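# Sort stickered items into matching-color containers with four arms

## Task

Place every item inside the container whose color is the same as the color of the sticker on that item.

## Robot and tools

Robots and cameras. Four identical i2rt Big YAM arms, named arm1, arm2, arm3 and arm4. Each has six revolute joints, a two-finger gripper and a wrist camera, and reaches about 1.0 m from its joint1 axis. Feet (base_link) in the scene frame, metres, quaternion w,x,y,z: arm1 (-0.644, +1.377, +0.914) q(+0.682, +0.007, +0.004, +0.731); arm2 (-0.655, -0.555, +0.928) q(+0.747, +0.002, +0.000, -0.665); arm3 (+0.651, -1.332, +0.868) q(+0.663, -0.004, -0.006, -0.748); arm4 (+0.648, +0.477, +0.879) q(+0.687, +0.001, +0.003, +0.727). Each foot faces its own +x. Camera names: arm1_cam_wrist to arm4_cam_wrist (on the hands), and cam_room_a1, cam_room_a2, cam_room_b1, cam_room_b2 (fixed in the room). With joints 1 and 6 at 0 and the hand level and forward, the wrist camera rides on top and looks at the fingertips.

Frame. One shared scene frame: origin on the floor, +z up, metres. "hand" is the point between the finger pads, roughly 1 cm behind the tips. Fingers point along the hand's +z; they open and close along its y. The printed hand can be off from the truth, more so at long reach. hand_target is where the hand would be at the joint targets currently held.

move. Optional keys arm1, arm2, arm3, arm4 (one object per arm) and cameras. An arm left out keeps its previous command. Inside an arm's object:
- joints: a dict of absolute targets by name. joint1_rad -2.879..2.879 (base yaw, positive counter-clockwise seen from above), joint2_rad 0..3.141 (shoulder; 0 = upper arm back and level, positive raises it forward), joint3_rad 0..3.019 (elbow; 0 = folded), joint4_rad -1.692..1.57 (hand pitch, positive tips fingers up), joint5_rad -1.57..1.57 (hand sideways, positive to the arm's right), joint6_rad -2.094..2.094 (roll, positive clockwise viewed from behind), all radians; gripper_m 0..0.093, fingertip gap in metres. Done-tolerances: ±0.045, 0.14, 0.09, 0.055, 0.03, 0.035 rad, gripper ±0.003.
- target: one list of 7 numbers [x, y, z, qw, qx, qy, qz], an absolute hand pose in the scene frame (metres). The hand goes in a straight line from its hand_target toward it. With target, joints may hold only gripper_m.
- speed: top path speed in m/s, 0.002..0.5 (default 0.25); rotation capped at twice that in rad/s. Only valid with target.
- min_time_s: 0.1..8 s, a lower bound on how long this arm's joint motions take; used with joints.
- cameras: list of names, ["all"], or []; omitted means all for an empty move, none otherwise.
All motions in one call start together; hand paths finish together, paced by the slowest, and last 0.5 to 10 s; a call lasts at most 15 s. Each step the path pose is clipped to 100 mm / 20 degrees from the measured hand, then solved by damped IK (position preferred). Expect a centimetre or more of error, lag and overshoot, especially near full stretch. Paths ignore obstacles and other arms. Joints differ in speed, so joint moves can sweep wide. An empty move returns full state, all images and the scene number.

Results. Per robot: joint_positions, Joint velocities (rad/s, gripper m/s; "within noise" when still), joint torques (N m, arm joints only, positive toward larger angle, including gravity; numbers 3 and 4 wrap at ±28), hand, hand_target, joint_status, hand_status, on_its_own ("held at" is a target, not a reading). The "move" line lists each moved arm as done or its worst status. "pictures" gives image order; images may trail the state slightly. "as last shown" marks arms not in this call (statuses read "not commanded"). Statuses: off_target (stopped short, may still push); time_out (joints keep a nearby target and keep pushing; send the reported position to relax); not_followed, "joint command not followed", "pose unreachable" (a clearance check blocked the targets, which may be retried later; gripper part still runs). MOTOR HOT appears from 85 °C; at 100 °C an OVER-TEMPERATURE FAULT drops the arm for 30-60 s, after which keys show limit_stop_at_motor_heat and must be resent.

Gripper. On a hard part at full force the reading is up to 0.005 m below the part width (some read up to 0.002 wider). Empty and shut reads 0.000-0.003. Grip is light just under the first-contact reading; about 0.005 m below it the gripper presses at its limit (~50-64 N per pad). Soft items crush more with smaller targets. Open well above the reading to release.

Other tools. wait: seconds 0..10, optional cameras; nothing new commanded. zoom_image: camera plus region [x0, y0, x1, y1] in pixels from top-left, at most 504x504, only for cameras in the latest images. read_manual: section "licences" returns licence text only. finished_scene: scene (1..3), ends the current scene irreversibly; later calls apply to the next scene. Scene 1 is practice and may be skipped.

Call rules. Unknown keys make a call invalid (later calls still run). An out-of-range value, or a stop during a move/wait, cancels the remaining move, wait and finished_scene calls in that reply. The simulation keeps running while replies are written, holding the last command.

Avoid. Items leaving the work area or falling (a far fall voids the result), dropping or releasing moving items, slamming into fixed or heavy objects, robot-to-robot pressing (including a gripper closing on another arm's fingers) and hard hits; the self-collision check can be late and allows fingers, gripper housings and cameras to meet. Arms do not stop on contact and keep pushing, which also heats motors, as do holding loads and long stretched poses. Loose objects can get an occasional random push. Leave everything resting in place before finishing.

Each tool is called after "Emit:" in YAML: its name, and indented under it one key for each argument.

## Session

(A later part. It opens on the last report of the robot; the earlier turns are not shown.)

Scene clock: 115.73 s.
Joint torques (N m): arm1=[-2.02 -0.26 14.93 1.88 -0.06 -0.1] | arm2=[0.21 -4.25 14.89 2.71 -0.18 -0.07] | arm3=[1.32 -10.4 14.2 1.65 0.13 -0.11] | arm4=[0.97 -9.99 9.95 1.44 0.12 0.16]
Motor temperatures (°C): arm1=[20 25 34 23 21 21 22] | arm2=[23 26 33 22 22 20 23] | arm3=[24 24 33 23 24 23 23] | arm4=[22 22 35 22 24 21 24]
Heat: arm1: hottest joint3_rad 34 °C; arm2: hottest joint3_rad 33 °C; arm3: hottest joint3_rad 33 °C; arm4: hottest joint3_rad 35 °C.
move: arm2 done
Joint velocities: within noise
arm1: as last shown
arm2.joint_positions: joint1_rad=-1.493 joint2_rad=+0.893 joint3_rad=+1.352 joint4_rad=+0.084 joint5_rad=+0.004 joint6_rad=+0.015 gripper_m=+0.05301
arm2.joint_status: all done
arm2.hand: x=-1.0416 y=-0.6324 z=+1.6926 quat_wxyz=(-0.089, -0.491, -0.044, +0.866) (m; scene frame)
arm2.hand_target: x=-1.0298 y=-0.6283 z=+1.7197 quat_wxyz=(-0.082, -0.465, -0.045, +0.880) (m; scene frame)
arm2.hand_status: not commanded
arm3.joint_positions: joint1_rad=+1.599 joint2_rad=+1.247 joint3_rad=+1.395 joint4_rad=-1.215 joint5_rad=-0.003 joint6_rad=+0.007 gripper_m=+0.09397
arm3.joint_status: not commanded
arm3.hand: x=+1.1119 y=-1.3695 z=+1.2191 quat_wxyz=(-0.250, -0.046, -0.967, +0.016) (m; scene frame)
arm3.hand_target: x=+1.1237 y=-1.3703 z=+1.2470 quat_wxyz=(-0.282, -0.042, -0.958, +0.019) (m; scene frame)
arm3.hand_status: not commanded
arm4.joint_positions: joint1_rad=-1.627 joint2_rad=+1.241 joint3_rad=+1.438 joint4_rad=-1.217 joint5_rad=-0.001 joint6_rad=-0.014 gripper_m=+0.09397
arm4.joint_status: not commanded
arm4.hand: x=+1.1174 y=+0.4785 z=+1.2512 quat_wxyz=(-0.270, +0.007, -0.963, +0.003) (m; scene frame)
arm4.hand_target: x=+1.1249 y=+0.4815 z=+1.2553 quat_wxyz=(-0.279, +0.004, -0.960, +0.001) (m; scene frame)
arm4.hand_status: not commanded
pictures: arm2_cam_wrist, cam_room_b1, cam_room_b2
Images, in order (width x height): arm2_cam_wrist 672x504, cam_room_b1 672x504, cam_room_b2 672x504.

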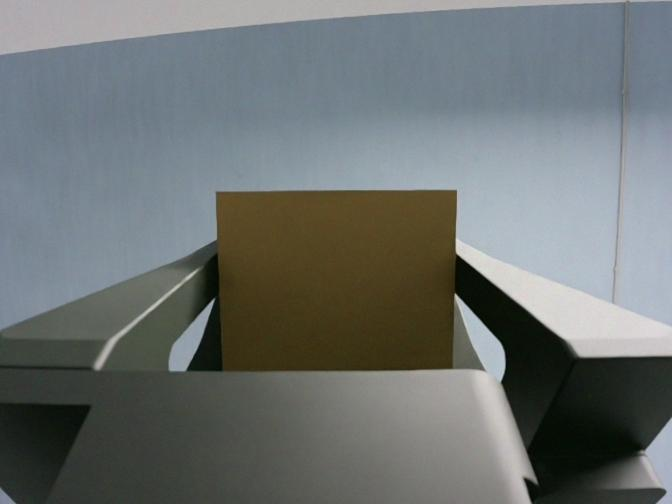

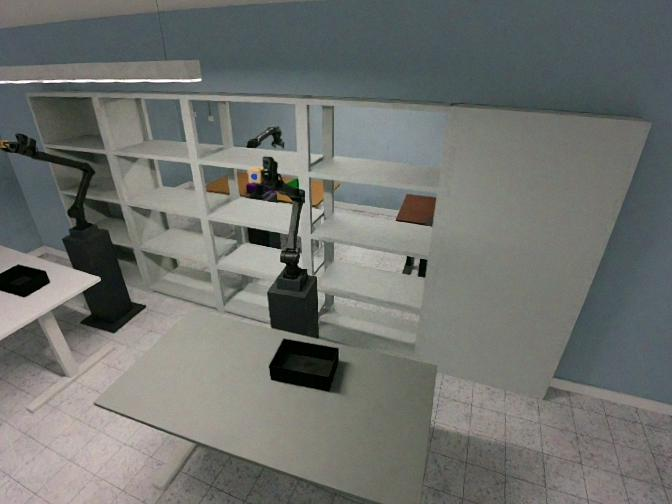

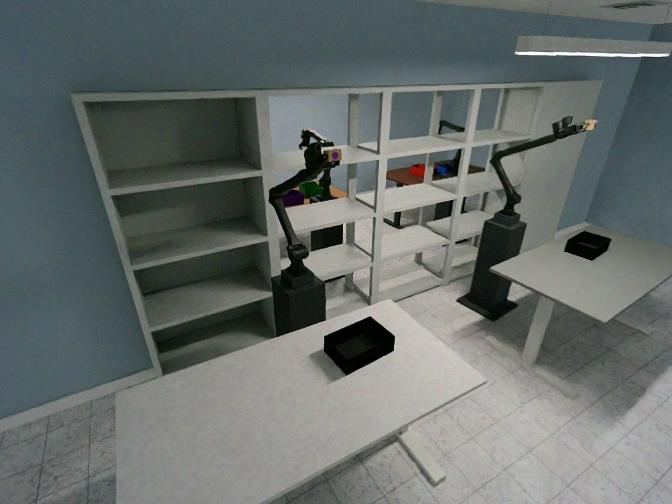

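Emit:
move:
  arm1: {"joints":{"joint2_rad":0.55,"joint3_rad":0.62,"joint4_rad":-1.0,"joint5_rad":0,"joint6_rad":0},"min_time_s":3}
  arm2: {"joints":{"joint2_rad":0.55,"joint3_rad":0.62,"joint4_rad":-1.0,"joint5_rad":0,"joint6_rad":0},"min_time_s":3}
  arm3: {"joints":{"joint1_rad":-2.0,"joint2_rad":0.62,"joint3_rad":0.8,"joint4_rad":-1.0},"min_time_s":5}
  arm4: {"joints":{"joint1_rad":0.9,"joint2_rad":0.62,"joint3_rad":0.8,"joint4_rad":-1.0},"min_time_s":4}

Emit:
move:
  arm1: {"joints":{"joint1_rad":-2.25},"min_time_s":4.5}
  arm2: {"joints":{"joint1_rad":0.92},"min_time_s":4}
  cameras: ["arm1_cam_wrist","arm2_cam_wrist","arm3_cam_wrist","cam_room_a1"]

Scene clock: 131.60 s.
Joint torques (N m): arm1=[-1.9 1.38 12.42 1.17 -0.1 -0.04] | arm2=[0.26 -2.73 11.28 1.54 -0.19 -0.07] | arm3=[0.73 -2.02 9.31 2.06 0.01 -0.11] | arm4=[1.03 -1.73 9.26 1.69 0.12 0.16]
Motor temperatures (°C): arm1=[20 24 36 23 21 21 22] | arm2=[23 25 34 22 22 20 24] | arm3=[24 24 33 23 24 23 23] | arm4=[22 22 35 22 24 21 24]
Heat: arm1: hottest joint3_rad 36 °C; arm2: hottest joint3_rad 34 °C; arm3: hottest joint3_rad 33 °C; arm4: hottest joint3_rad 35 °C.
move: arm1 done; arm2 done; arm3 done; arm4 done
Joint velocities: within noise
arm1.joint_positions: joint1_rad=+1.607 joint2_rad=+0.561 joint3_rad=+0.611 joint4_rad=-0.993 joint5_rad=+0.002 joint6_rad=+0.008 gripper_m=+0.06913
arm1.joint_status: all done
arm1.hand: x=-0.9035 y=+1.3497 z=+1.1260 quat_wxyz=(+0.015, +0.948, +0.047, -0.316) (m; scene frame)
arm1.hand_target: x=-0.9029 y=+1.3514 z=+1.1323 quat_wxyz=(+0.014, +0.946, +0.047, -0.322) (m; scene frame)
arm1.hand_status: not commanded
arm2.joint_positions: joint1_rad=-1.493 joint2_rad=+0.563 joint3_rad=+0.626 joint4_rad=-0.990 joint5_rad=+0.003 joint6_rad=+0.014 gripper_m=+0.05301
arm2.joint_status: all done
arm2.hand: x=-0.9185 y=-0.6067 z=+1.1433 quat_wxyz=(-0.030, -0.945, -0.085, +0.314) (m; scene frame)
arm2.hand_target: x=-0.9147 y=-0.6048 z=+1.1418 quat_wxyz=(-0.028, -0.945, -0.089, +0.312) (m; scene frame)
arm2.hand_status: not commanded
arm3.joint_positions: joint1_rad=-1.991 joint2_rad=+0.627 joint3_rad=+0.807 joint4_rad=-1.017 joint5_rad=+0.000 joint6_rad=+0.006 gripper_m=+0.09399
arm3.joint_status: all done
arm3.hand: x=+0.3965 y=-1.1742 z=+1.1569 quat_wxyz=(+0.089, -0.899, +0.255, +0.344) (m; scene frame)
arm3.hand_target: x=+0.3968 y=-1.1714 z=+1.1579 quat_wxyz=(+0.094, -0.896, +0.255, +0.350) (m; scene frame)
arm3.hand_status: not commanded
arm4.joint_positions: joint1_rad=+0.899 joint2_rad=+0.629 joint3_rad=+0.800 joint4_rad=-1.019 joint5_rad=-0.001 joint6_rad=-0.012 gripper_m=+0.09398
arm4.joint_status: all done
arm4.hand: x=+0.4077 y=+0.6494 z=+1.1670 quat_wxyz=(-0.107, +0.893, -0.278, -0.338) (m; scene frame)
arm4.hand_target: x=+0.4060 y=+0.6505 z=+1.1724 quat_wxyz=(-0.109, +0.886, -0.282, -0.351) (m; scene frame)
arm4.hand_status: not commanded
pictures: none

Scene clock: 136.43 s.
Joint torques (N m): arm1=[-2.2 0.85 12.45 1.05 0.02 -0.08] | arm2=[1.08 -2.49 11.28 1.52 -0.08 -0.08] | arm3=[0.56 -1.96 9.32 2.02 0.02 -0.11] | arm4=[0.73 -2.02 9.39 1.65 0.14 0.17]
Motor temperatures (°C): arm1=[20 24 36 23 21 21 22] | arm2=[23 25 34 22 22 20 24] | arm3=[24 24 33 23 24 23 23] | arm4=[22 22 35 22 24 21 24]
Heat: arm1: hottest joint3_rad 36 °C; arm2: hottest joint3_rad 34 °C; arm3: hottest joint3_rad 33 °C; arm4: hottest joint3_rad 35 °C.
move: arm1 done; arm2 done
Joint velocities: within noise
arm1.joint_positions: joint1_rad=-2.245 joint2_rad=+0.561 joint3_rad=+0.611 joint4_rad=-0.993 joint5_rad=+0.000 joint6_rad=+0.007 gripper_m=+0.06913
arm1.joint_status: all done
arm1.hand: x=-0.4233 y=+1.2259 z=+1.1182 quat_wxyz=(-0.288, -0.286, -0.909, +0.092) (m; scene frame)
arm1.hand_target: x=-0.4245 y=+1.2251 z=+1.1245 quat_wxyz=(-0.293, -0.285, -0.908, +0.096) (m; scene frame)
arm1.hand_status: not commanded
arm2.joint_positions: joint1_rad=+0.917 joint2_rad=+0.563 joint3_rad=+0.626 joint4_rad=-0.990 joint5_rad=+0.001 joint6_rad=+0.014 gripper_m=+0.05302
arm2.joint_status: all done
arm2.hand: x=-0.4255 y=-0.6934 z=+1.1439 quat_wxyz=(-0.306, -0.259, -0.913, +0.081) (m; scene frame)
arm2.hand_target: x=-0.4287 y=-0.6906 z=+1.1424 quat_wxyz=(-0.304, -0.251, -0.915, +0.081) (m; scene frame)
arm2.hand_status: not commanded
arm3, arm4: as last shown
pictures: arm1_cam_wrist, arm2_cam_wrist, arm3_cam_wrist, cam_room_a1
Images, in order (width x height): arm1_cam_wrist 672x504, arm2_cam_wrist 672x504, arm3_cam_wrist 672x504, cam_room_a1 672x504.

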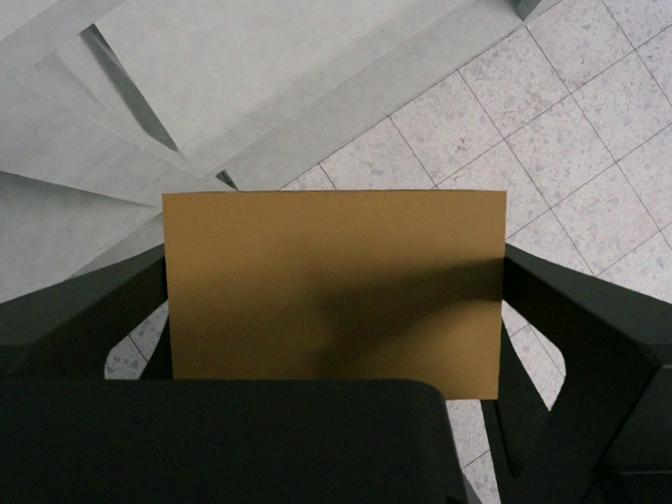

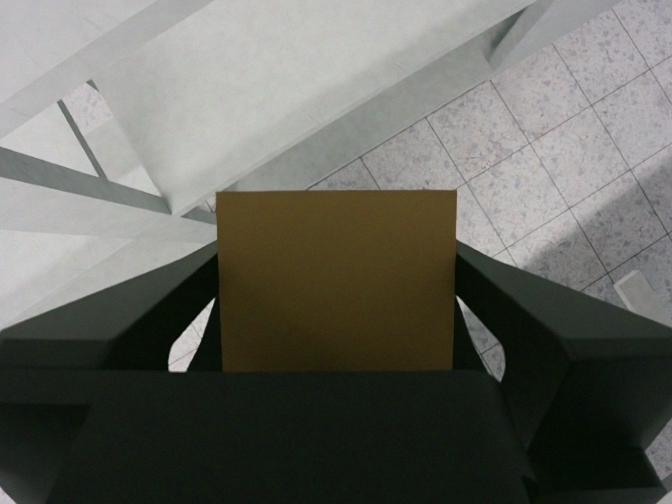

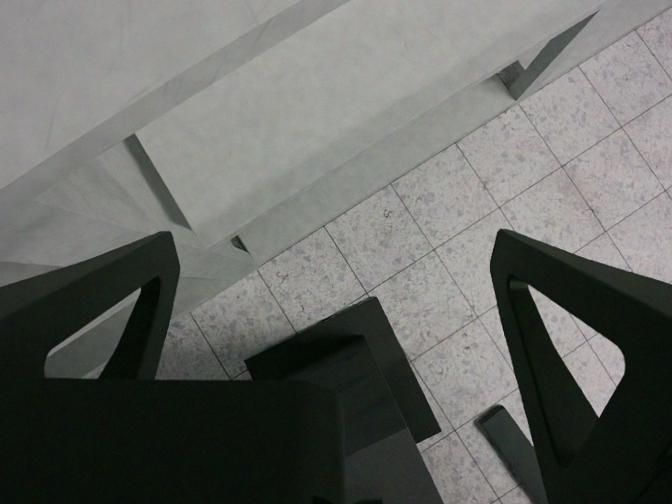

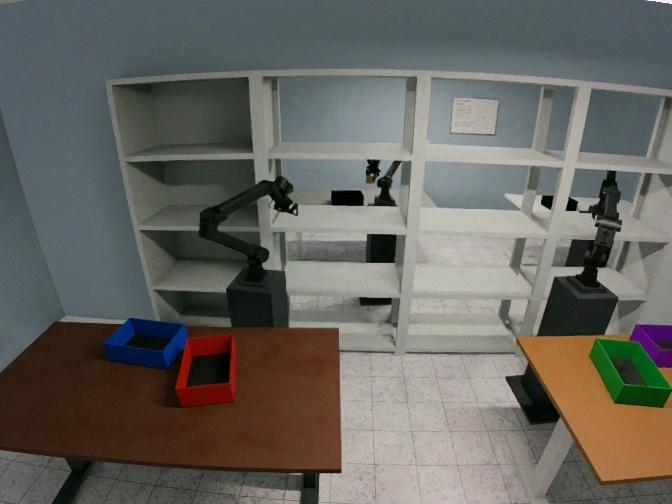

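Emit:
move:
  arm1: {"target":[0.022,0.945,1.09,0.2341,0.2795,0.9286,-0.0705],"speed":0.18}
  arm2: {"target":[0.012,-0.95,1.095,0.2495,0.2565,0.9312,-0.0687],"speed":0.18}

Emit:
move:
  arm1: {"target":[0.02,0.945,1.018,0.2341,0.2795,0.9286,-0.0705],"speed":0.08}
  arm2: {"target":[0.008,-0.95,1.032,0.2495,0.2565,0.9312,-0.0687],"speed":0.08}
  cameras: ["cam_room_a1","cam_room_a2"]

Emit:
zoom_image:
  camera: "cam_room_a1"
  region: [290, 150, 390, 230]

Emit:
zoom_image:
  camera: "cam_room_a2"
  region: [350, 140, 450, 220]

Scene clock: 151.87 s.
Joint torques (N m): arm1=[-1.03 -19.78 17.74 0.77 -0.04 0.08] | arm2=[1.26 -22.12 17.1 1.2 0.16 -0.03] | arm3=[0.56 -1.9 9.28 2.03 0.03 -0.11] | arm4=[0.79 -1.96 9.29 1.72 0.09 0.15]
Motor temperatures (°C): arm1=[20 24 36 23 21 21 22] | arm2=[23 25 34 22 22 20 24] | arm3=[24 24 32 23 24 23 23] | arm4=[22 22 33 22 24 21 24]
Heat: arm1: hottest joint3_rad 36 °C; arm2: hottest joint3_rad 34 °C; arm3: hottest joint3_rad 32 °C; arm4: hottest joint3_rad 33 °C.
move: arm1 off_target; arm2 off_target
Joint velocities: within noise
arm1.joint_positions: joint1_rad=-2.228 joint2_rad=+2.143 joint3_rad=+2.066 joint4_rad=-1.036 joint5_rad=+0.000 joint6_rad=+0.007 gripper_m=+0.06913
arm1.joint_status: not commanded
arm1.hand: x=+0.0023 y=+0.9466 z=+1.0627 quat_wxyz=(-0.209, -0.285, -0.933, +0.066) (m; scene frame)
arm1.hand_target: x=+0.0202 y=+0.9462 z=+1.0901 quat_wxyz=(-0.235, -0.279, -0.928, +0.071) (m; scene frame)
arm1.hand_status: off_target (0.034 m and 3.0 deg from the pose sent, 0.527 m and 7.0 deg at the start)
arm2.joint_positions: joint1_rad=+0.917 joint2_rad=+2.067 joint3_rad=+1.913 joint4_rad=-0.920 joint5_rad=+0.002 joint6_rad=+0.014 gripper_m=+0.05302
arm2.joint_status: not commanded
arm2.hand: x=-0.0047 y=-0.9436 z=+1.0825 quat_wxyz=(-0.238, -0.264, -0.933, +0.063) (m; scene frame)
arm2.hand_target: x=+0.0109 y=-0.9493 z=+1.0950 quat_wxyz=(-0.250, -0.257, -0.931, +0.069) (m; scene frame)
arm2.hand_status: off_target (0.022 m and 1.8 deg from the pose sent, 0.510 m and 7.0 deg at the start)
arm3, arm4: as last shown
pictures: none

Scene clock: 153.50 s.
Joint torques (N m): arm1=[-0.85 -19.84 11.82 1.81 -0.03 0.08] | arm2=[1.03 -21.83 10.8 2.65 0.07 -0.05] | arm3=[0.67 -1.96 9.29 2.06 0.03 -0.11] | arm4=[1.08 -2.08 9.31 1.65 0.1 0.19]
Motor temperatures (°C): arm1=[20 24 36 23 21 21 22] | arm2=[23 25 34 22 22 20 24] | arm3=[24 24 32 23 24 23 23] | arm4=[22 22 33 22 24 21 24]
Heat: arm1: hottest joint3_rad 36 °C; arm2: hottest joint3_rad 34 °C; arm3: hottest joint3_rad 32 °C; arm4: hottest joint3_rad 33 °C.
move: arm1 done; arm2 off_target
Joint velocities: within noise
arm1.joint_positions: joint1_rad=-2.228 joint2_rad=+2.172 joint3_rad=+1.989 joint4_rad=-0.895 joint5_rad=-0.001 joint6_rad=+0.007 gripper_m=+0.06913
arm1.joint_status: not commanded
arm1.hand: x=+0.0105 y=+0.9409 z=+1.0190 quat_wxyz=(-0.226, -0.284, -0.929, +0.071) (m; scene frame)
arm1.hand_target: x=+0.0198 y=+0.9451 z=+1.0179 quat_wxyz=(-0.234, -0.279, -0.929, +0.070) (m; scene frame)
arm1.hand_status: done (0.010 m and 1.1 deg from the pose sent, 0.048 m and 3.0 deg at the start)
arm2.joint_positions: joint1_rad=+0.917 joint2_rad=+2.094 joint3_rad=+1.867 joint4_rad=-0.807 joint5_rad=+0.002 joint6_rad=+0.014 gripper_m=+0.05302
arm2.joint_status: not commanded
arm2.hand: x=+0.0053 y=-0.9494 z=+1.0537 quat_wxyz=(-0.257, -0.263, -0.928, +0.068) (m; scene frame)
arm2.hand_target: x=+0.0073 y=-0.9496 z=+1.0323 quat_wxyz=(-0.249, -0.257, -0.931, +0.069) (m; scene frame)
arm2.hand_status: off_target (0.022 m and 1.2 deg from the pose sent, 0.053 m and 1.8 deg at the start)
arm3, arm4: as last shown
pictures: cam_room_a1, cam_room_a2
Images, in order (width x height): cam_room_a1 672x504, cam_room_a2 672x504.

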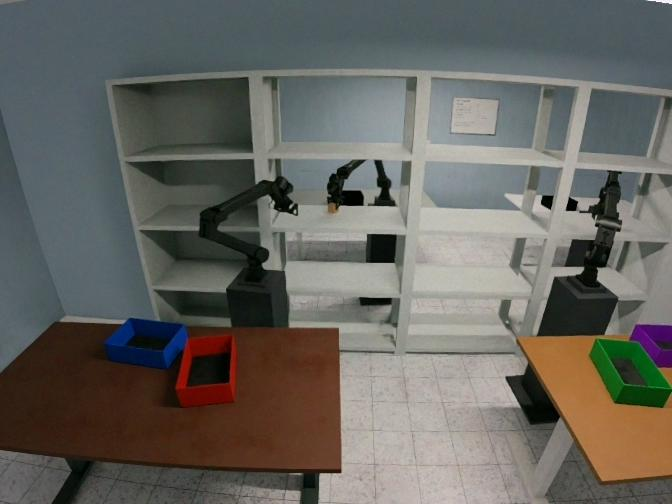

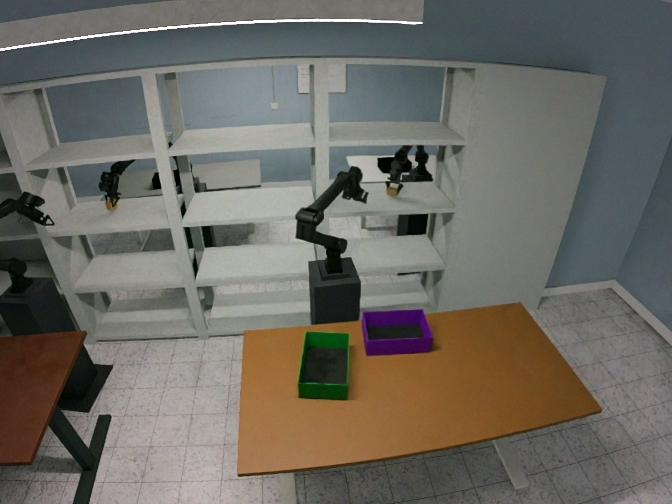

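Scaled by 5.040.

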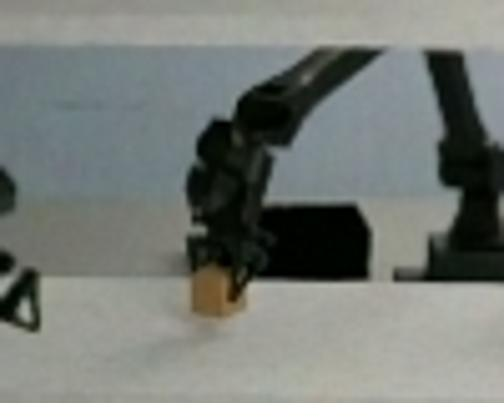

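Scaled by 5.040.

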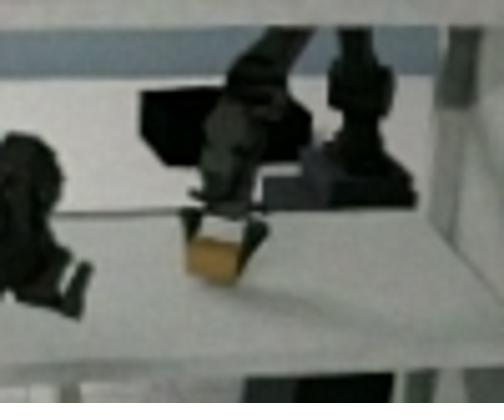

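Emit:
move:
  arm1: {"target":[0.02,0.945,1.003,0.2341,0.2795,0.9286,-0.0705],"speed":0.06}
  arm2: {"target":[0.007,-0.95,1.013,0.2495,0.2565,0.9312,-0.0687],"speed":0.06}

Emit:
move:
  arm1: {"target":[0.02,0.945,0.994,0.2341,0.2795,0.9286,-0.0705],"speed":0.06}
  arm2: {"target":[0.006,-0.95,1.002,0.2495,0.2565,0.9312,-0.0687],"speed":0.06}
  cameras: ["cam_room_a1","cam_room_a2"]

Emit:
zoom_image:
  camera: "cam_room_a1"
  region: [290, 150, 390, 230]

Emit:
zoom_image:
  camera: "cam_room_a2"
  region: [350, 140, 450, 220]

Scene clock: 160.67 s.
Joint torques (N m): arm1=[-1.26 -18.84 11.41 1.77 -0.03 0.02] | arm2=[0.79 -21.89 10.44 2.67 0.05 -0.08] | arm3=[0.73 -1.9 9.31 2.09 0.03 -0.1] | arm4=[0.91 -1.96 9.29 1.66 0.11 0.17]
Motor temperatures (°C): arm1=[20 25 36 23 21 21 22] | arm2=[23 25 33 22 22 20 24] | arm3=[24 24 32 23 24 23 23] | arm4=[22 22 33 22 24 21 24]
Heat: arm1: hottest joint3_rad 36 °C; arm2: hottest joint3_rad 33 °C; arm3: hottest joint3_rad 32 °C; arm4: hottest joint3_rad 33 °C.
move: arm1 off_target; arm2 off_target
Joint velocities: within noise
arm1.joint_positions: joint1_rad=-2.228 joint2_rad=+2.174 joint3_rad=+1.969 joint4_rad=-0.863 joint5_rad=-0.001 joint6_rad=+0.007 gripper_m=+0.06913
arm1.joint_status: not commanded
arm1.hand: x=+0.0115 y=+0.9402 z=+1.0112 quat_wxyz=(-0.231, -0.284, -0.928, +0.072) (m; scene frame)
arm1.hand_target: x=+0.0198 y=+0.9451 z=+1.0032 quat_wxyz=(-0.234, -0.279, -0.929, +0.071) (m; scene frame)
arm1.hand_status: off_target (0.013 m and 0.6 deg from the pose sent, 0.019 m and 1.1 deg at the start)
arm2.joint_positions: joint1_rad=+0.917 joint2_rad=+2.100 joint3_rad=+1.840 joint4_rad=-0.764 joint5_rad=+0.002 joint6_rad=+0.014 gripper_m=+0.05302
arm2.joint_status: not commanded
arm2.hand: x=+0.0059 y=-0.9497 z=+1.0407 quat_wxyz=(-0.261, -0.262, -0.926, +0.069) (m; scene frame)
arm2.hand_target: x=+0.0061 y=-0.9494 z=+1.0133 quat_wxyz=(-0.249, -0.257, -0.931, +0.069) (m; scene frame)
arm2.hand_status: off_target (0.028 m and 1.6 deg from the pose sent, 0.041 m and 1.2 deg at the start)
arm3, arm4: as last shown
pictures: none

Scene clock: 161.63 s.
Joint torques (N m): arm1=[-0.56 -18.73 11.21 1.77 -0.02 0.04] | arm2=[0.79 -21.66 10.3 2.65 0.03 -0.08] | arm3=[0.73 -2.08 9.28 2.02 0.01 -0.12] | arm4=[0.67 -1.67 9.26 1.69 0.11 0.13]
Motor temperatures (°C): arm1=[20 25 36 23 21 21 22] | arm2=[23 26 33 22 22 20 24] | arm3=[24 24 32 23 24 23 23] | arm4=[22 22 33 22 24 21 24]
Heat: arm1: hottest joint3_rad 36 °C; arm2: hottest joint3_rad 33 °C; arm3: hottest joint3_rad 32 °C; arm4: hottest joint3_rad 33 °C.
move: arm1 off_target; arm2 off_target
Joint velocities: within noise
arm1.joint_positions: joint1_rad=-2.228 joint2_rad=+2.179 joint3_rad=+1.957 joint4_rad=-0.843 joint5_rad=-0.001 joint6_rad=+0.007 gripper_m=+0.06913
arm1.joint_status: not commanded
arm1.hand: x=+0.0119 y=+0.9398 z=+1.0042 quat_wxyz=(-0.232, -0.284, -0.927, +0.073) (m; scene frame)
arm1.hand_target: x=+0.0196 y=+0.9451 z=+0.9941 quat_wxyz=(-0.234, -0.280, -0.928, +0.071) (m; scene frame)
arm1.hand_status: off_target (0.014 m and 0.6 deg from the pose sent, 0.020 m and 0.7 deg at the start)
arm2.joint_positions: joint1_rad=+0.917 joint2_rad=+2.107 joint3_rad=+1.823 joint4_rad=-0.739 joint5_rad=+0.002 joint6_rad=+0.014 gripper_m=+0.05302
arm2.joint_status: not commanded
arm2.hand: x=+0.0056 y=-0.9495 z=+1.0302 quat_wxyz=(-0.261, -0.262, -0.926, +0.069) (m; scene frame)
arm2.hand_target: x=+0.0050 y=-0.9494 z=+1.0023 quat_wxyz=(-0.249, -0.257, -0.931, +0.068) (m; scene frame)
arm2.hand_status: off_target (0.028 m and 1.6 deg from the pose sent, 0.039 m and 1.6 deg at the start)
arm3, arm4: as last shown
pictures: cam_room_a1, cam_room_a2
Images, in order (width x height): cam_room_a1 672x504, cam_room_a2 672x504.

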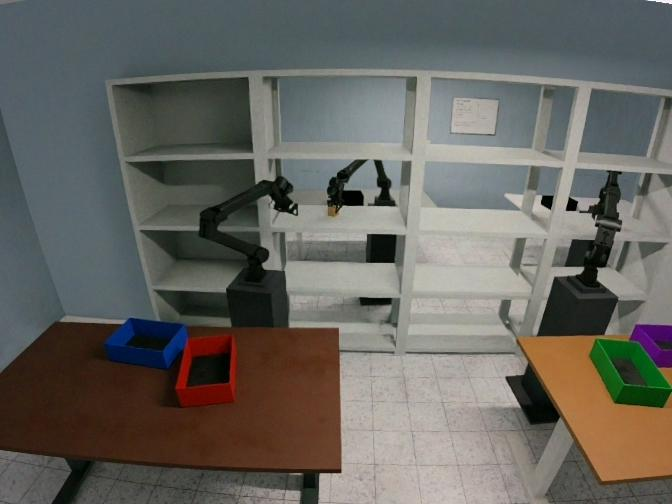

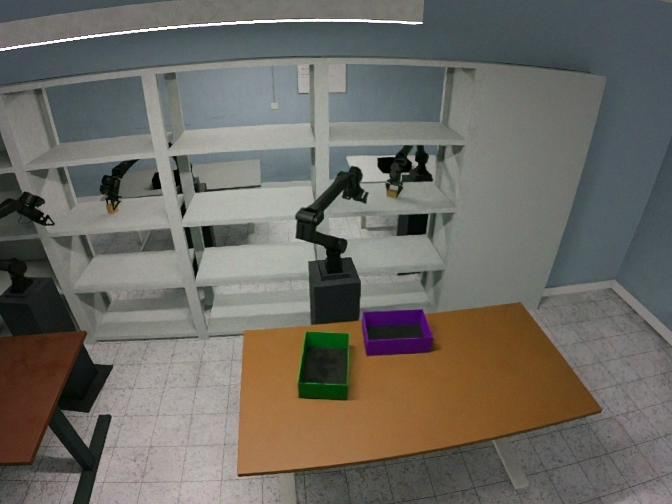

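Scaled by 5.040.

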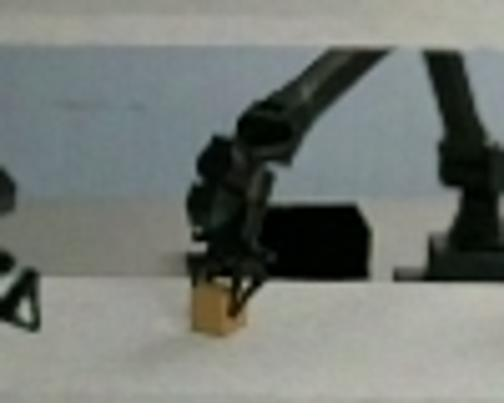

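Scaled by 5.040.

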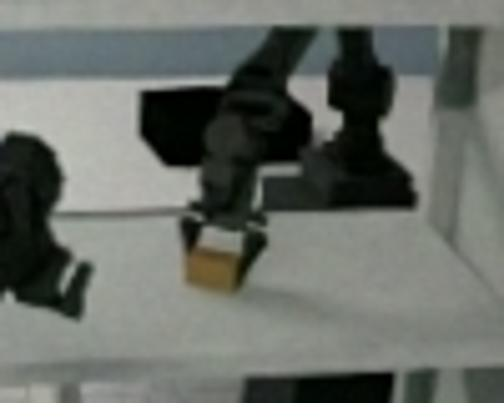

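Emit:
move:
  arm1: {"target":[0.02,0.945,0.986,0.2341,0.2795,0.9286,-0.0705],"speed":0.06}
  arm2: {"target":[0.005,-0.95,0.994,0.2495,0.2565,0.9312,-0.0687],"speed":0.06}
  cameras: ["arm1_cam_wrist","arm2_cam_wrist"]

Scene clock: 181.03 s.
Joint torques (N m): arm1=[-1.26 -18.26 10.71 1.78 -0.01 0.04] | arm2=[0.79 -21.25 9.78 2.67 0.01 -0.08] | arm3=[0.62 -2.14 9.28 2.06 0.02 -0.11] | arm4=[0.73 -2.08 9.31 1.61 0.11 0.16]
Motor temperatures (°C): arm1=[20 25 36 23 21 21 22] | arm2=[23 27 33 22 22 20 24] | arm3=[24 23 31 23 24 23 23] | arm4=[22 22 33 22 24 21 24]
Heat: arm1: hottest joint3_rad 36 °C; arm2: hottest joint3_rad 33 °C; arm3: hottest joint3_rad 31 °C; arm4: hottest joint3_rad 33 °C.
move: arm1 off_target; arm2 off_target
Joint velocities: within noise
arm1.joint_positions: joint1_rad=-2.228 joint2_rad=+2.179 joint3_rad=+1.952 joint4_rad=-0.826 joint5_rad=-0.002 joint6_rad=+0.007 gripper_m=+0.06913
arm1.joint_status: not commanded
arm1.hand: x=+0.0139 y=+0.9387 z=+1.0038 quat_wxyz=(-0.238, -0.283, -0.926, +0.074) (m; scene frame)
arm1.hand_target: x=+0.0195 y=+0.9452 z=+0.9861 quat_wxyz=(-0.234, -0.280, -0.928, +0.071) (m; scene frame)
arm1.hand_status: off_target (0.020 m and 0.8 deg from the pose sent, 0.021 m and 0.6 deg at the start)
arm2.joint_positions: joint1_rad=+0.917 joint2_rad=+2.107 joint3_rad=+1.815 joint4_rad=-0.720 joint5_rad=+0.002 joint6_rad=+0.013 gripper_m=+0.05302
arm2.joint_status: not commanded
arm2.hand: x=+0.0069 y=-0.9503 z=+1.0288 quat_wxyz=(-0.266, -0.261, -0.925, +0.071) (m; scene frame)
arm2.hand_target: x=+0.0038 y=-0.9493 z=+0.9946 quat_wxyz=(-0.249, -0.257, -0.931, +0.068) (m; scene frame)
arm2.hand_status: off_target (0.035 m and 2.1 deg from the pose sent, 0.036 m and 1.6 deg at the start)
arm3, arm4: as last shown
pictures: arm1_cam_wrist, arm2_cam_wrist
Images, in order (width x height): arm1_cam_wrist 672x504, arm2_cam_wrist 672x504.

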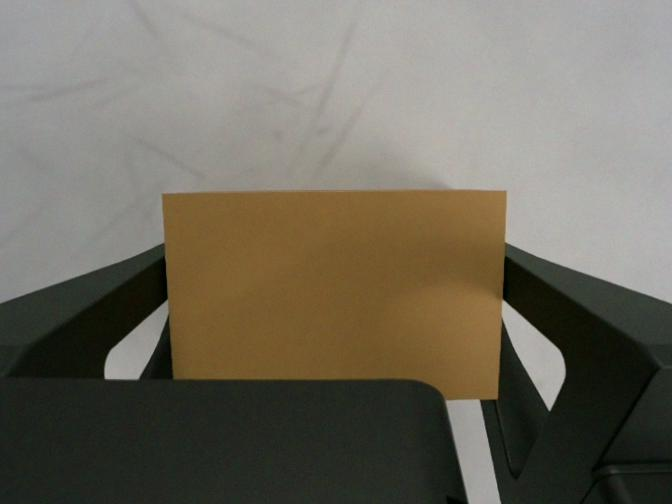

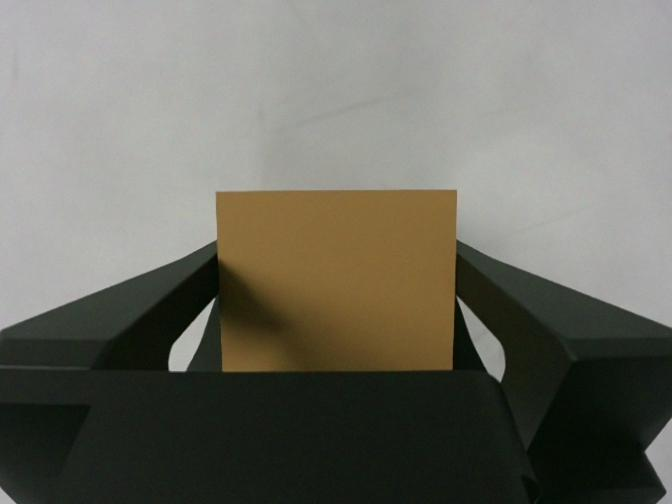

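Emit:
move:
  arm1: {"joints":{"gripper_m":0.093}}
  arm2: {"joints":{"gripper_m":0.085}}

Emit:
move:
  arm1: {"target":[-0.025,0.97,1.08,0.2341,0.2795,0.9286,-0.0705],"speed":0.12}
  arm2: {"target":[-0.035,-0.925,1.09,0.2495,0.2565,0.9312,-0.0687],"speed":0.12}
  cameras: ["arm1_cam_wrist","arm2_cam_wrist"]

Scene clock: 185.10 s.
Joint torques (N m): arm1=[-0.62 -18.32 10.82 1.58 -0.07 0.04] | arm2=[0.79 -21.3 9.77 2.58 0.01 -0.07] | arm3=[0.79 -1.96 9.32 2.03 0.02 -0.11] | arm4=[0.73 -1.9 9.29 1.69 0.09 0.17]
Motor temperatures (°C): arm1=[20 25 36 23 21 21 22] | arm2=[23 27 33 22 22 20 24] | arm3=[24 23 31 23 24 23 23] | arm4=[22 22 33 22 24 21 24]
Heat: arm1: hottest joint3_rad 36 °C; arm2: hottest joint3_rad 33 °C; arm3: hottest joint3_rad 31 °C; arm4: hottest joint3_rad 33 °C.
move: arm1 done; arm2 done
Joint velocities: within noise
arm1.joint_positions: joint1_rad=-2.228 joint2_rad=+2.179 joint3_rad=+1.951 joint4_rad=-0.822 joint5_rad=+0.000 joint6_rad=+0.009 gripper_m=+0.09297
arm1.joint_status: all done
arm1.hand: x=+0.0141 y=+0.9383 z=+1.0034 quat_wxyz=(-0.239, -0.284, -0.926, +0.074) (m; scene frame)
arm1.hand_target: x=+0.0194 y=+0.9452 z=+0.9860 quat_wxyz=(-0.234, -0.279, -0.929, +0.071) (m; scene frame)
arm1.hand_status: not commanded
arm2.joint_positions: joint1_rad=+0.917 joint2_rad=+2.107 joint3_rad=+1.815 joint4_rad=-0.719 joint5_rad=+0.002 joint6_rad=+0.012 gripper_m=+0.08494
arm2.joint_status: all done
arm2.hand: x=+0.0073 y=-0.9505 z=+1.0291 quat_wxyz=(-0.267, -0.261, -0.925, +0.071) (m; scene frame)
arm2.hand_target: x=+0.0038 y=-0.9492 z=+0.9946 quat_wxyz=(-0.249, -0.256, -0.931, +0.068) (m; scene frame)
arm2.hand_status: not commanded
arm3, arm4: as last shown
pictures: none

Scene clock: 186.73 s.
Joint torques (N m): arm1=[-1.44 -19.43 11.52 0.81 -0.03 -0.03] | arm2=[0.97 -22.95 10.25 1.28 0.06 -0.06] | arm3=[0.56 -2.02 9.33 2.04 0.01 -0.11] | arm4=[0.79 -2.32 9.42 1.83 0.13 0.17]
Motor temperatures (°C): arm1=[20 25 36 23 21 21 22] | arm2=[23 27 33 22 22 20 24] | arm3=[24 23 31 23 24 23 23] | arm4=[22 22 33 22 24 21 24]
Heat: arm1: hottest joint3_rad 36 °C; arm2: hottest joint3_rad 33 °C; arm3: hottest joint3_rad 31 °C; arm4: hottest joint3_rad 33 °C.
move: arm1 done; arm2 done
Joint velocities: within noise
arm1.joint_positions: joint1_rad=-2.228 joint2_rad=+2.007 joint3_rad=+1.851 joint4_rad=-0.911 joint5_rad=-0.003 joint6_rad=+0.010 gripper_m=+0.09297
arm1.joint_status: not commanded
arm1.hand: x=-0.0251 y=+0.9660 z=+1.0720 quat_wxyz=(-0.232, -0.285, -0.927, +0.071) (m; scene frame)
arm1.hand_target: x=-0.0249 y=+0.9701 z=+1.0800 quat_wxyz=(-0.234, -0.279, -0.929, +0.071) (m; scene frame)
arm1.hand_status: done (0.009 m and 0.7 deg from the pose sent, 0.092 m and 1.0 deg at the start)
arm2.joint_positions: joint1_rad=+0.917 joint2_rad=+1.950 joint3_rad=+1.750 joint4_rad=-0.822 joint5_rad=+0.002 joint6_rad=+0.012 gripper_m=+0.08494
arm2.joint_status: not commanded
arm2.hand: x=-0.0293 y=-0.9290 z=+1.0978 quat_wxyz=(-0.262, -0.261, -0.926, +0.070) (m; scene frame)
arm2.hand_target: x=-0.0350 y=-0.9250 z=+1.0900 quat_wxyz=(-0.249, -0.256, -0.931, +0.069) (m; scene frame)
arm2.hand_status: done (0.010 m and 1.7 deg from the pose sent, 0.078 m and 2.2 deg at the start)
arm3.joint_positions: joint1_rad=-1.991 joint2_rad=+0.627 joint3_rad=+0.807 joint4_rad=-1.017 joint5_rad=+0.000 joint6_rad=+0.006 gripper_m=+0.09399
arm3.joint_status: not commanded
arm3.hand: x=+0.3965 y=-1.1742 z=+1.1569 quat_wxyz=(+0.089, -0.899, +0.255, +0.344) (m; scene frame)
arm3.hand_target: x=+0.3968 y=-1.1714 z=+1.1579 quat_wxyz=(+0.094, -0.896, +0.255, +0.350) (m; scene frame)
arm3.hand_status: not commanded
arm4.joint_positions: joint1_rad=+0.899 joint2_rad=+0.629 joint3_rad=+0.800 joint4_rad=-1.019 joint5_rad=-0.001 joint6_rad=-0.012 gripper_m=+0.09398
arm4.joint_status: not commanded
arm4.hand: x=+0.4077 y=+0.6494 z=+1.1670 quat_wxyz=(-0.107, +0.893, -0.278, -0.338) (m; scene frame)
arm4.hand_target: x=+0.4060 y=+0.6505 z=+1.1724 quat_wxyz=(-0.109, +0.886, -0.282, -0.351) (m; scene frame)
arm4.hand_status: not commanded
pictures: arm1_cam_wrist, arm2_cam_wrist
Images, in order (width x height): arm1_cam_wrist 672x504, arm2_cam_wrist 672x504.

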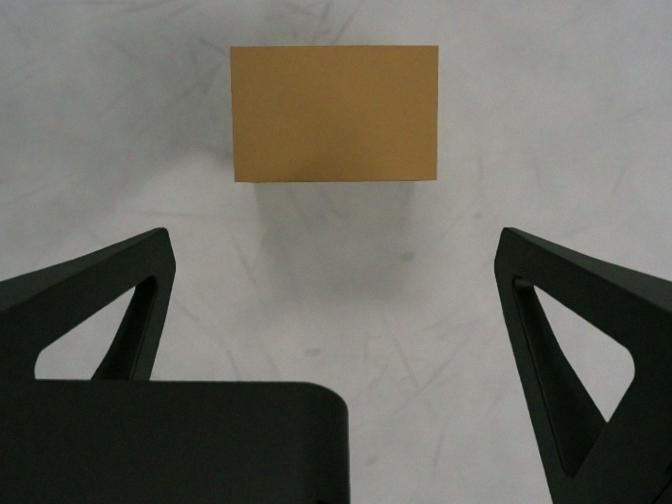

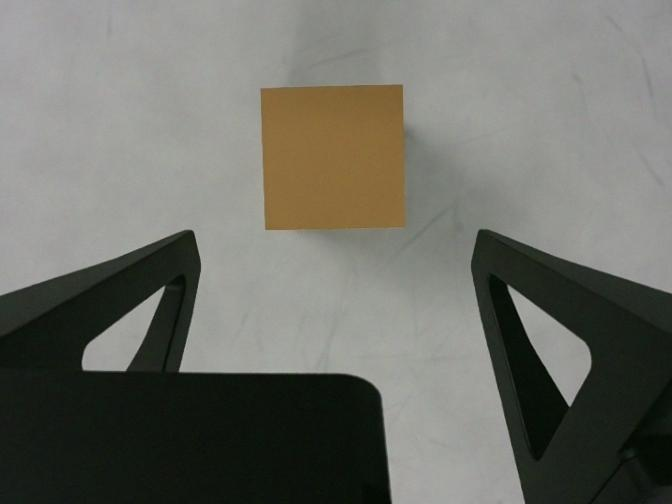

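Emit:
move:
  arm1: {"target":[-0.40,1.21,1.12,0.2341,0.2795,0.9286,-0.0705],"speed":0.22}
  arm2: {"target":[-0.42,-0.69,1.14,0.2495,0.2565,0.9312,-0.0687],"speed":0.22}
  arm3: {"target":[0.045,-0.99,1.115,-0.0687,0.9312,-0.2565,-0.2495],"speed":0.2}
  arm4: {"target":[0.04,0.972,1.085,-0.0705,0.9286,-0.2795,-0.2341],"speed":0.2}
  cameras: ["arm3_cam_wrist","arm4_cam_wrist"]

Scene clock: 196.83 s.
Joint torques (N m): arm1=[-2.78 0.26 11.78 0.83 -0.09 -0.04] | arm2=[1.49 -2.32 10.56 1.29 0.17 0.18] | arm3=[2.55 -20.19 14.28 0.58 0.13 0.03] | arm4=[0.79 -24 13.07 0.23 -0.09 -0.09]
Motor temperatures (°C): arm1=[20 25 35 23 21 21 22] | arm2=[23 27 33 22 22 20 24] | arm3=[24 23 31 23 24 23 23] | arm4=[22 22 33 22 24 21 24]
Heat: arm1: hottest joint3_rad 35 °C; arm2: hottest joint3_rad 33 °C; arm3: hottest joint3_rad 31 °C; arm4: hottest joint3_rad 33 °C.
move: arm1 done; arm2 off_target; arm3 off_target; arm4 off_target
Joint velocities: within noise
arm1.joint_positions: joint1_rad=-2.245 joint2_rad=+0.743 joint3_rad=+0.716 joint4_rad=-1.025 joint5_rad=-0.019 joint6_rad=-0.017 gripper_m=+0.09297
arm1.joint_status: not commanded
arm1.hand: x=-0.3974 y=+1.2119 z=+1.1208 quat_wxyz=(-0.239, -0.278, -0.928, +0.071) (m; scene frame)
arm1.hand_target: x=-0.4000 y=+1.2100 z=+1.1201 quat_wxyz=(-0.234, -0.280, -0.928, +0.071) (m; scene frame)
arm1.hand_status: done (0.003 m and 0.6 deg from the pose sent, 0.450 m and 0.7 deg at the start)
arm2.joint_positions: joint1_rad=+0.941 joint2_rad=+0.660 joint3_rad=+0.701 joint4_rad=-1.059 joint5_rad=+0.017 joint6_rad=+0.016 gripper_m=+0.08494
arm2.joint_status: not commanded
arm2.hand: x=-0.4164 y=-0.6944 z=+1.1492 quat_wxyz=(-0.263, -0.254, -0.928, +0.073) (m; scene frame)
arm2.hand_target: x=-0.4200 y=-0.6901 z=+1.1402 quat_wxyz=(-0.250, -0.256, -0.931, +0.069) (m; scene frame)
arm2.hand_status: off_target (0.011 m and 1.7 deg from the pose sent, 0.460 m and 1.7 deg at the start)
arm3.joint_positions: joint1_rad=-1.967 joint2_rad=+1.821 joint3_rad=+1.742 joint4_rad=-0.998 joint5_rad=+0.025 joint6_rad=+0.018 gripper_m=+0.09399
arm3.joint_status: not commanded
arm3.hand: x=+0.0622 y=-0.9886 z=+1.0937 quat_wxyz=(+0.066, -0.935, +0.261, +0.231) (m; scene frame)
arm3.hand_target: x=+0.0461 y=-0.9907 z=+1.1152 quat_wxyz=(+0.069, -0.931, +0.257, +0.250) (m; scene frame)
arm3.hand_status: off_target (0.027 m and 2.2 deg from the pose sent, 0.399 m and 11.7 deg at the start)
arm4.joint_positions: joint1_rad=+0.831 joint2_rad=+2.122 joint3_rad=+2.119 joint4_rad=-1.098 joint5_rad=-0.042 joint6_rad=-0.083 gripper_m=+0.09398
arm4.joint_status: not commanded
arm4.hand: x=+0.0457 y=+0.9605 z=+1.0758 quat_wxyz=(-0.066, +0.930, -0.284, -0.225) (m; scene frame)
arm4.hand_target: x=+0.0407 y=+0.9716 z=+1.0848 quat_wxyz=(-0.071, +0.928, -0.280, -0.235) (m; scene frame)
arm4.hand_status: off_target (0.016 m and 1.2 deg from the pose sent, 0.496 m and 13.3 deg at the start)
pictures: arm3_cam_wrist, arm4_cam_wrist
Images, in order (width x height): arm3_cam_wrist 672x504, arm4_cam_wrist 672x504.

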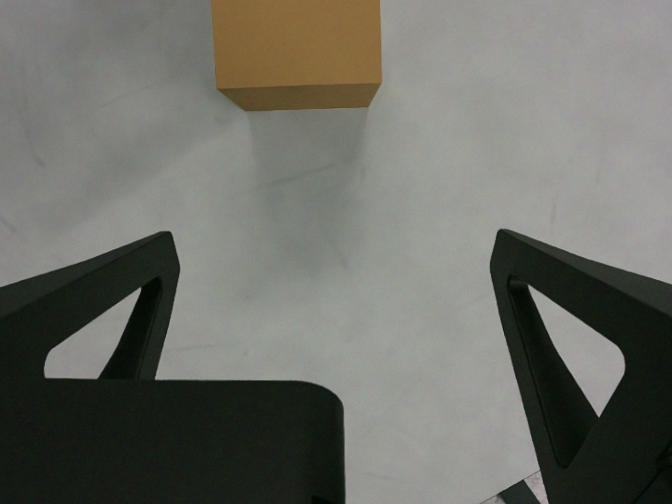

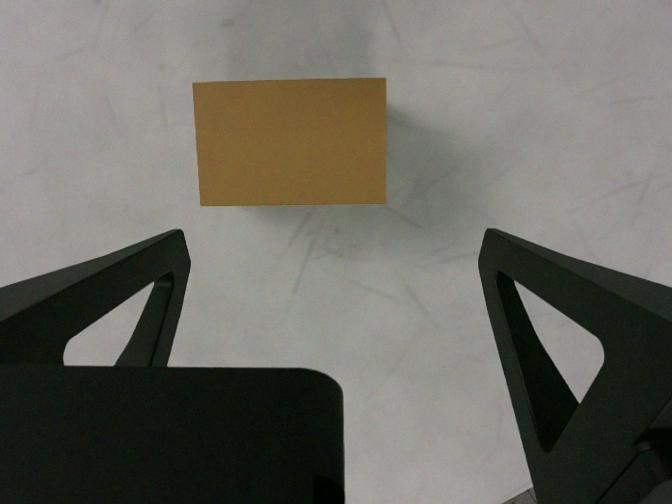

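Emit:
move:
  arm3: {"target":[0.006,-0.985,1.105,-0.0687,0.9312,-0.2565,-0.2495],"speed":0.12}
  arm4: {"target":[0.013,0.966,1.057,-0.0705,0.9286,-0.2795,-0.2341],"speed":0.12}
  arm1: {"joints":{"joint1_rad":-0.2,"joint2_rad":0.45,"joint3_rad":0.45,"joint4_rad":-0.3,"joint5_rad":0,"joint6_rad":0},"min_time_s":4}
  arm2: {"joints":{"joint1_rad":0.0,"joint2_rad":0.45,"joint3_rad":0.45,"joint4_rad":-0.3,"joint5_rad":0,"joint6_rad":0},"min_time_s":4}
  cameras: ["arm3_cam_wrist","arm4_cam_wrist"]

Scene clock: 226.17 s.
Joint torques (N m): arm1=[-1.73 1.38 12.03 2.5 0.1 0.15] | arm2=[0.21 -2.08 11 3.47 -0.19 -0.06] | arm3=[2.32 -21.83 14.32 0.64 0.13 0.01] | arm4=[0.56 -24.76 12.82 1.16 0.16 0.17]
Motor temperatures (°C): arm1=[20 25 36 23 21 21 22] | arm2=[23 26 33 22 22 20 23] | arm3=[24 25 33 23 24 23 23] | arm4=[22 26 38 22 24 21 24]
Heat: arm1: hottest joint3_rad 36 °C; arm2: hottest joint3_rad 33 °C; arm3: hottest joint3_rad 33 °C; arm4: hottest joint3_rad 38 °C.
move: arm1 done; arm2 done; arm3 off_target; arm4 off_target
Joint velocities: within noise
arm1.joint_positions: joint1_rad=-0.205 joint2_rad=+0.459 joint3_rad=+0.450 joint4_rad=-0.320 joint5_rad=-0.002 joint6_rad=-0.008 gripper_m=+0.09297
arm1.joint_status: all done
arm1.hand: x=-0.5946 y=+1.7027 z=+1.1895 quat_wxyz=(-0.435, +0.534, -0.614, -0.386) (m; scene frame)
arm1.hand_target: x=-0.5958 y=+1.7031 z=+1.1972 quat_wxyz=(-0.442, +0.527, -0.608, -0.396) (m; scene frame)
arm1.hand_status: not commanded
arm2.joint_positions: joint1_rad=+0.007 joint2_rad=+0.461 joint3_rad=+0.466 joint4_rad=-0.321 joint5_rad=+0.004 joint6_rad=+0.012 gripper_m=+0.08494
arm2.joint_status: all done
arm2.hand: x=-0.6160 y=-0.8844 z=+1.2114 quat_wxyz=(-0.441, -0.542, -0.603, +0.385) (m; scene frame)
arm2.hand_target: x=-0.6176 y=-0.8834 z=+1.2100 quat_wxyz=(-0.443, -0.536, -0.602, +0.393) (m; scene frame)
arm2.hand_status: not commanded
arm3.joint_positions: joint1_rad=-1.940 joint2_rad=+1.928 joint3_rad=+1.875 joint4_rad=-1.025 joint5_rad=+0.036 joint6_rad=+0.037 gripper_m=+0.09399
arm3.joint_status: not commanded
arm3.hand: x=+0.0216 y=-0.9855 z=+1.0852 quat_wxyz=(+0.066, -0.936, +0.258, +0.232) (m; scene frame)
arm3.hand_target: x=+0.0071 y=-0.9857 z=+1.1051 quat_wxyz=(+0.069, -0.931, +0.257, +0.250) (m; scene frame)
arm3.hand_status: off_target (0.025 m and 2.2 deg from the pose sent, 0.058 m and 2.3 deg at the start)
arm4.joint_positions: joint1_rad=+0.850 joint2_rad=+2.180 joint3_rad=+2.150 joint4_rad=-1.092 joint5_rad=-0.035 joint6_rad=-0.080 gripper_m=+0.09398
arm4.joint_status: not commanded
arm4.hand: x=+0.0281 y=+0.9566 z=+1.0482 quat_wxyz=(-0.063, +0.934, -0.277, -0.215) (m; scene frame)
arm4.hand_target: x=+0.0141 y=+0.9653 z=+1.0572 quat_wxyz=(-0.071, +0.928, -0.280, -0.235) (m; scene frame)
arm4.hand_status: off_target (0.020 m and 2.4 deg from the pose sent, 0.038 m and 1.2 deg at the start)
pictures: arm3_cam_wrist, arm4_cam_wrist
Images, in order (width x height): arm3_cam_wrist 672x504, arm4_cam_wrist 672x504.

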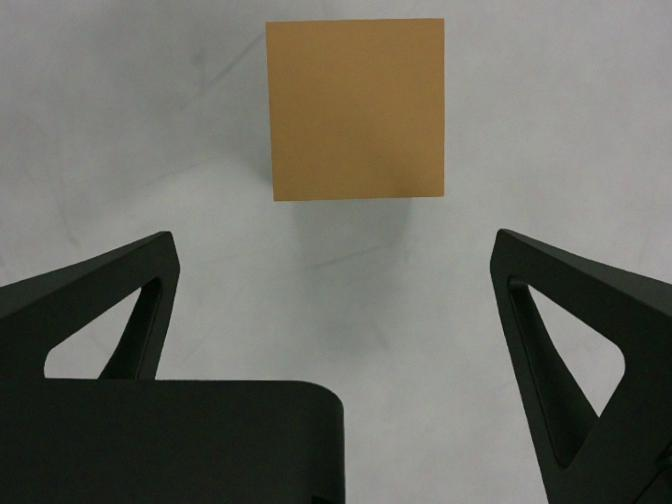

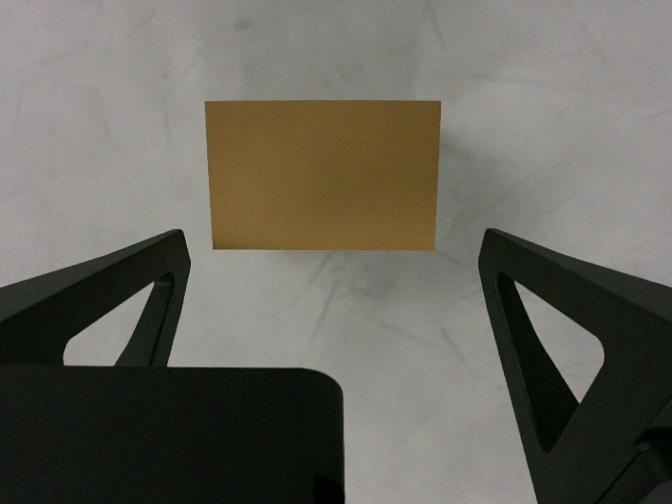

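Emit:
move:
  arm3: {"target":[-0.029,-0.955,1.053,-0.0687,0.9312,-0.2565,-0.2495],"speed":0.08}
  arm4: {"target":[-0.009,0.975,1.02,-0.0705,0.9286,-0.2795,-0.2341],"speed":0.08}
  cameras: ["arm3_cam_wrist","arm4_cam_wrist"]

Scene clock: 237.73 s.
Joint torques (N m): arm1=[-0.91 1.79 12.15 2.4 0.09 0.11] | arm2=[0.21 -1.96 11.02 3.48 -0.19 -0.06] | arm3=[1.2 -23.36 14.27 1.51 -0.05 -0.12] | arm4=[1.49 -25.35 12.94 1.24 0.18 0.17]
Motor temperatures (°C): arm1=[20 25 35 23 21 21 22] | arm2=[23 25 33 22 22 20 23] | arm3=[24 25 35 23 24 23 23] | arm4=[22 25 41 22 24 21 24]
Heat: arm1: hottest joint3_rad 35 °C; arm2: hottest joint3_rad 33 °C; arm3: hottest joint3_rad 35 °C; arm4: hottest joint3_rad 41 °C.
move: arm3 off_target; arm4 off_target
Joint velocities: within noise
arm1, arm2: as last shown
arm1.hand_target: x=-0.5958 y=+1.7031 z=+1.1971 quat_wxyz=(-0.442, +0.527, -0.608, -0.396) (m; scene frame)
arm3.joint_positions: joint1_rad=-1.940 joint2_rad=+2.068 joint3_rad=+1.972 joint4_rad=-0.996 joint5_rad=+0.034 joint6_rad=+0.037 gripper_m=+0.09399
arm3.joint_status: not commanded
arm3.hand: x=-0.0138 y=-0.9677 z=+1.0361 quat_wxyz=(+0.063, -0.937, +0.258, +0.225) (m; scene frame)
arm3.hand_target: x=-0.0275 y=-0.9557 z=+1.0533 quat_wxyz=(+0.069, -0.931, +0.257, +0.250) (m; scene frame)
arm3.hand_status: off_target (0.026 m and 3.0 deg from the pose sent, 0.067 m and 2.2 deg at the start)
arm4.joint_positions: joint1_rad=+0.854 joint2_rad=+2.264 joint3_rad=+2.214 joint4_rad=-1.065 joint5_rad=-0.031 joint6_rad=-0.076 gripper_m=+0.09398
arm4.joint_status: not commanded
arm4.hand: x=+0.0083 y=+0.9683 z=+1.0166 quat_wxyz=(-0.065, +0.933, -0.278, -0.218) (m; scene frame)
arm4.hand_target: x=-0.0079 y=+0.9742 z=+1.0202 quat_wxyz=(-0.071, +0.928, -0.280, -0.235) (m; scene frame)
arm4.hand_status: off_target (0.019 m and 2.1 deg from the pose sent, 0.050 m and 2.4 deg at the start)
pictures: arm3_cam_wrist, arm4_cam_wrist
Images, in order (width x height): arm3_cam_wrist 672x504, arm4_cam_wrist 672x504.

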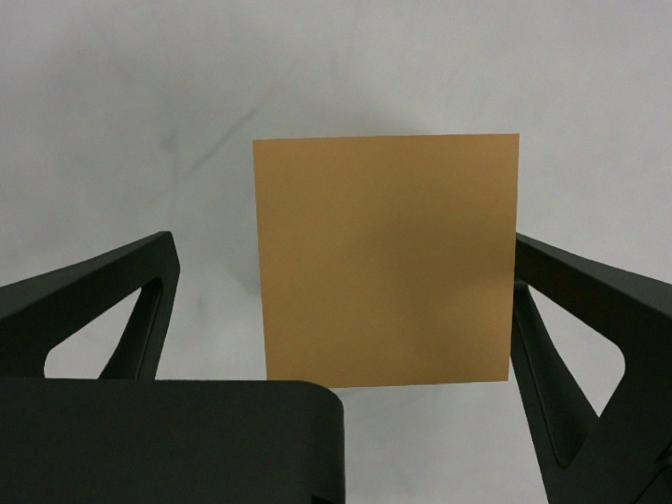

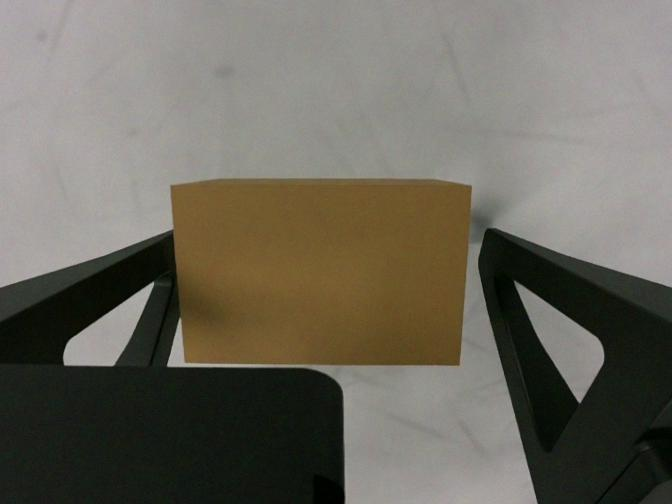

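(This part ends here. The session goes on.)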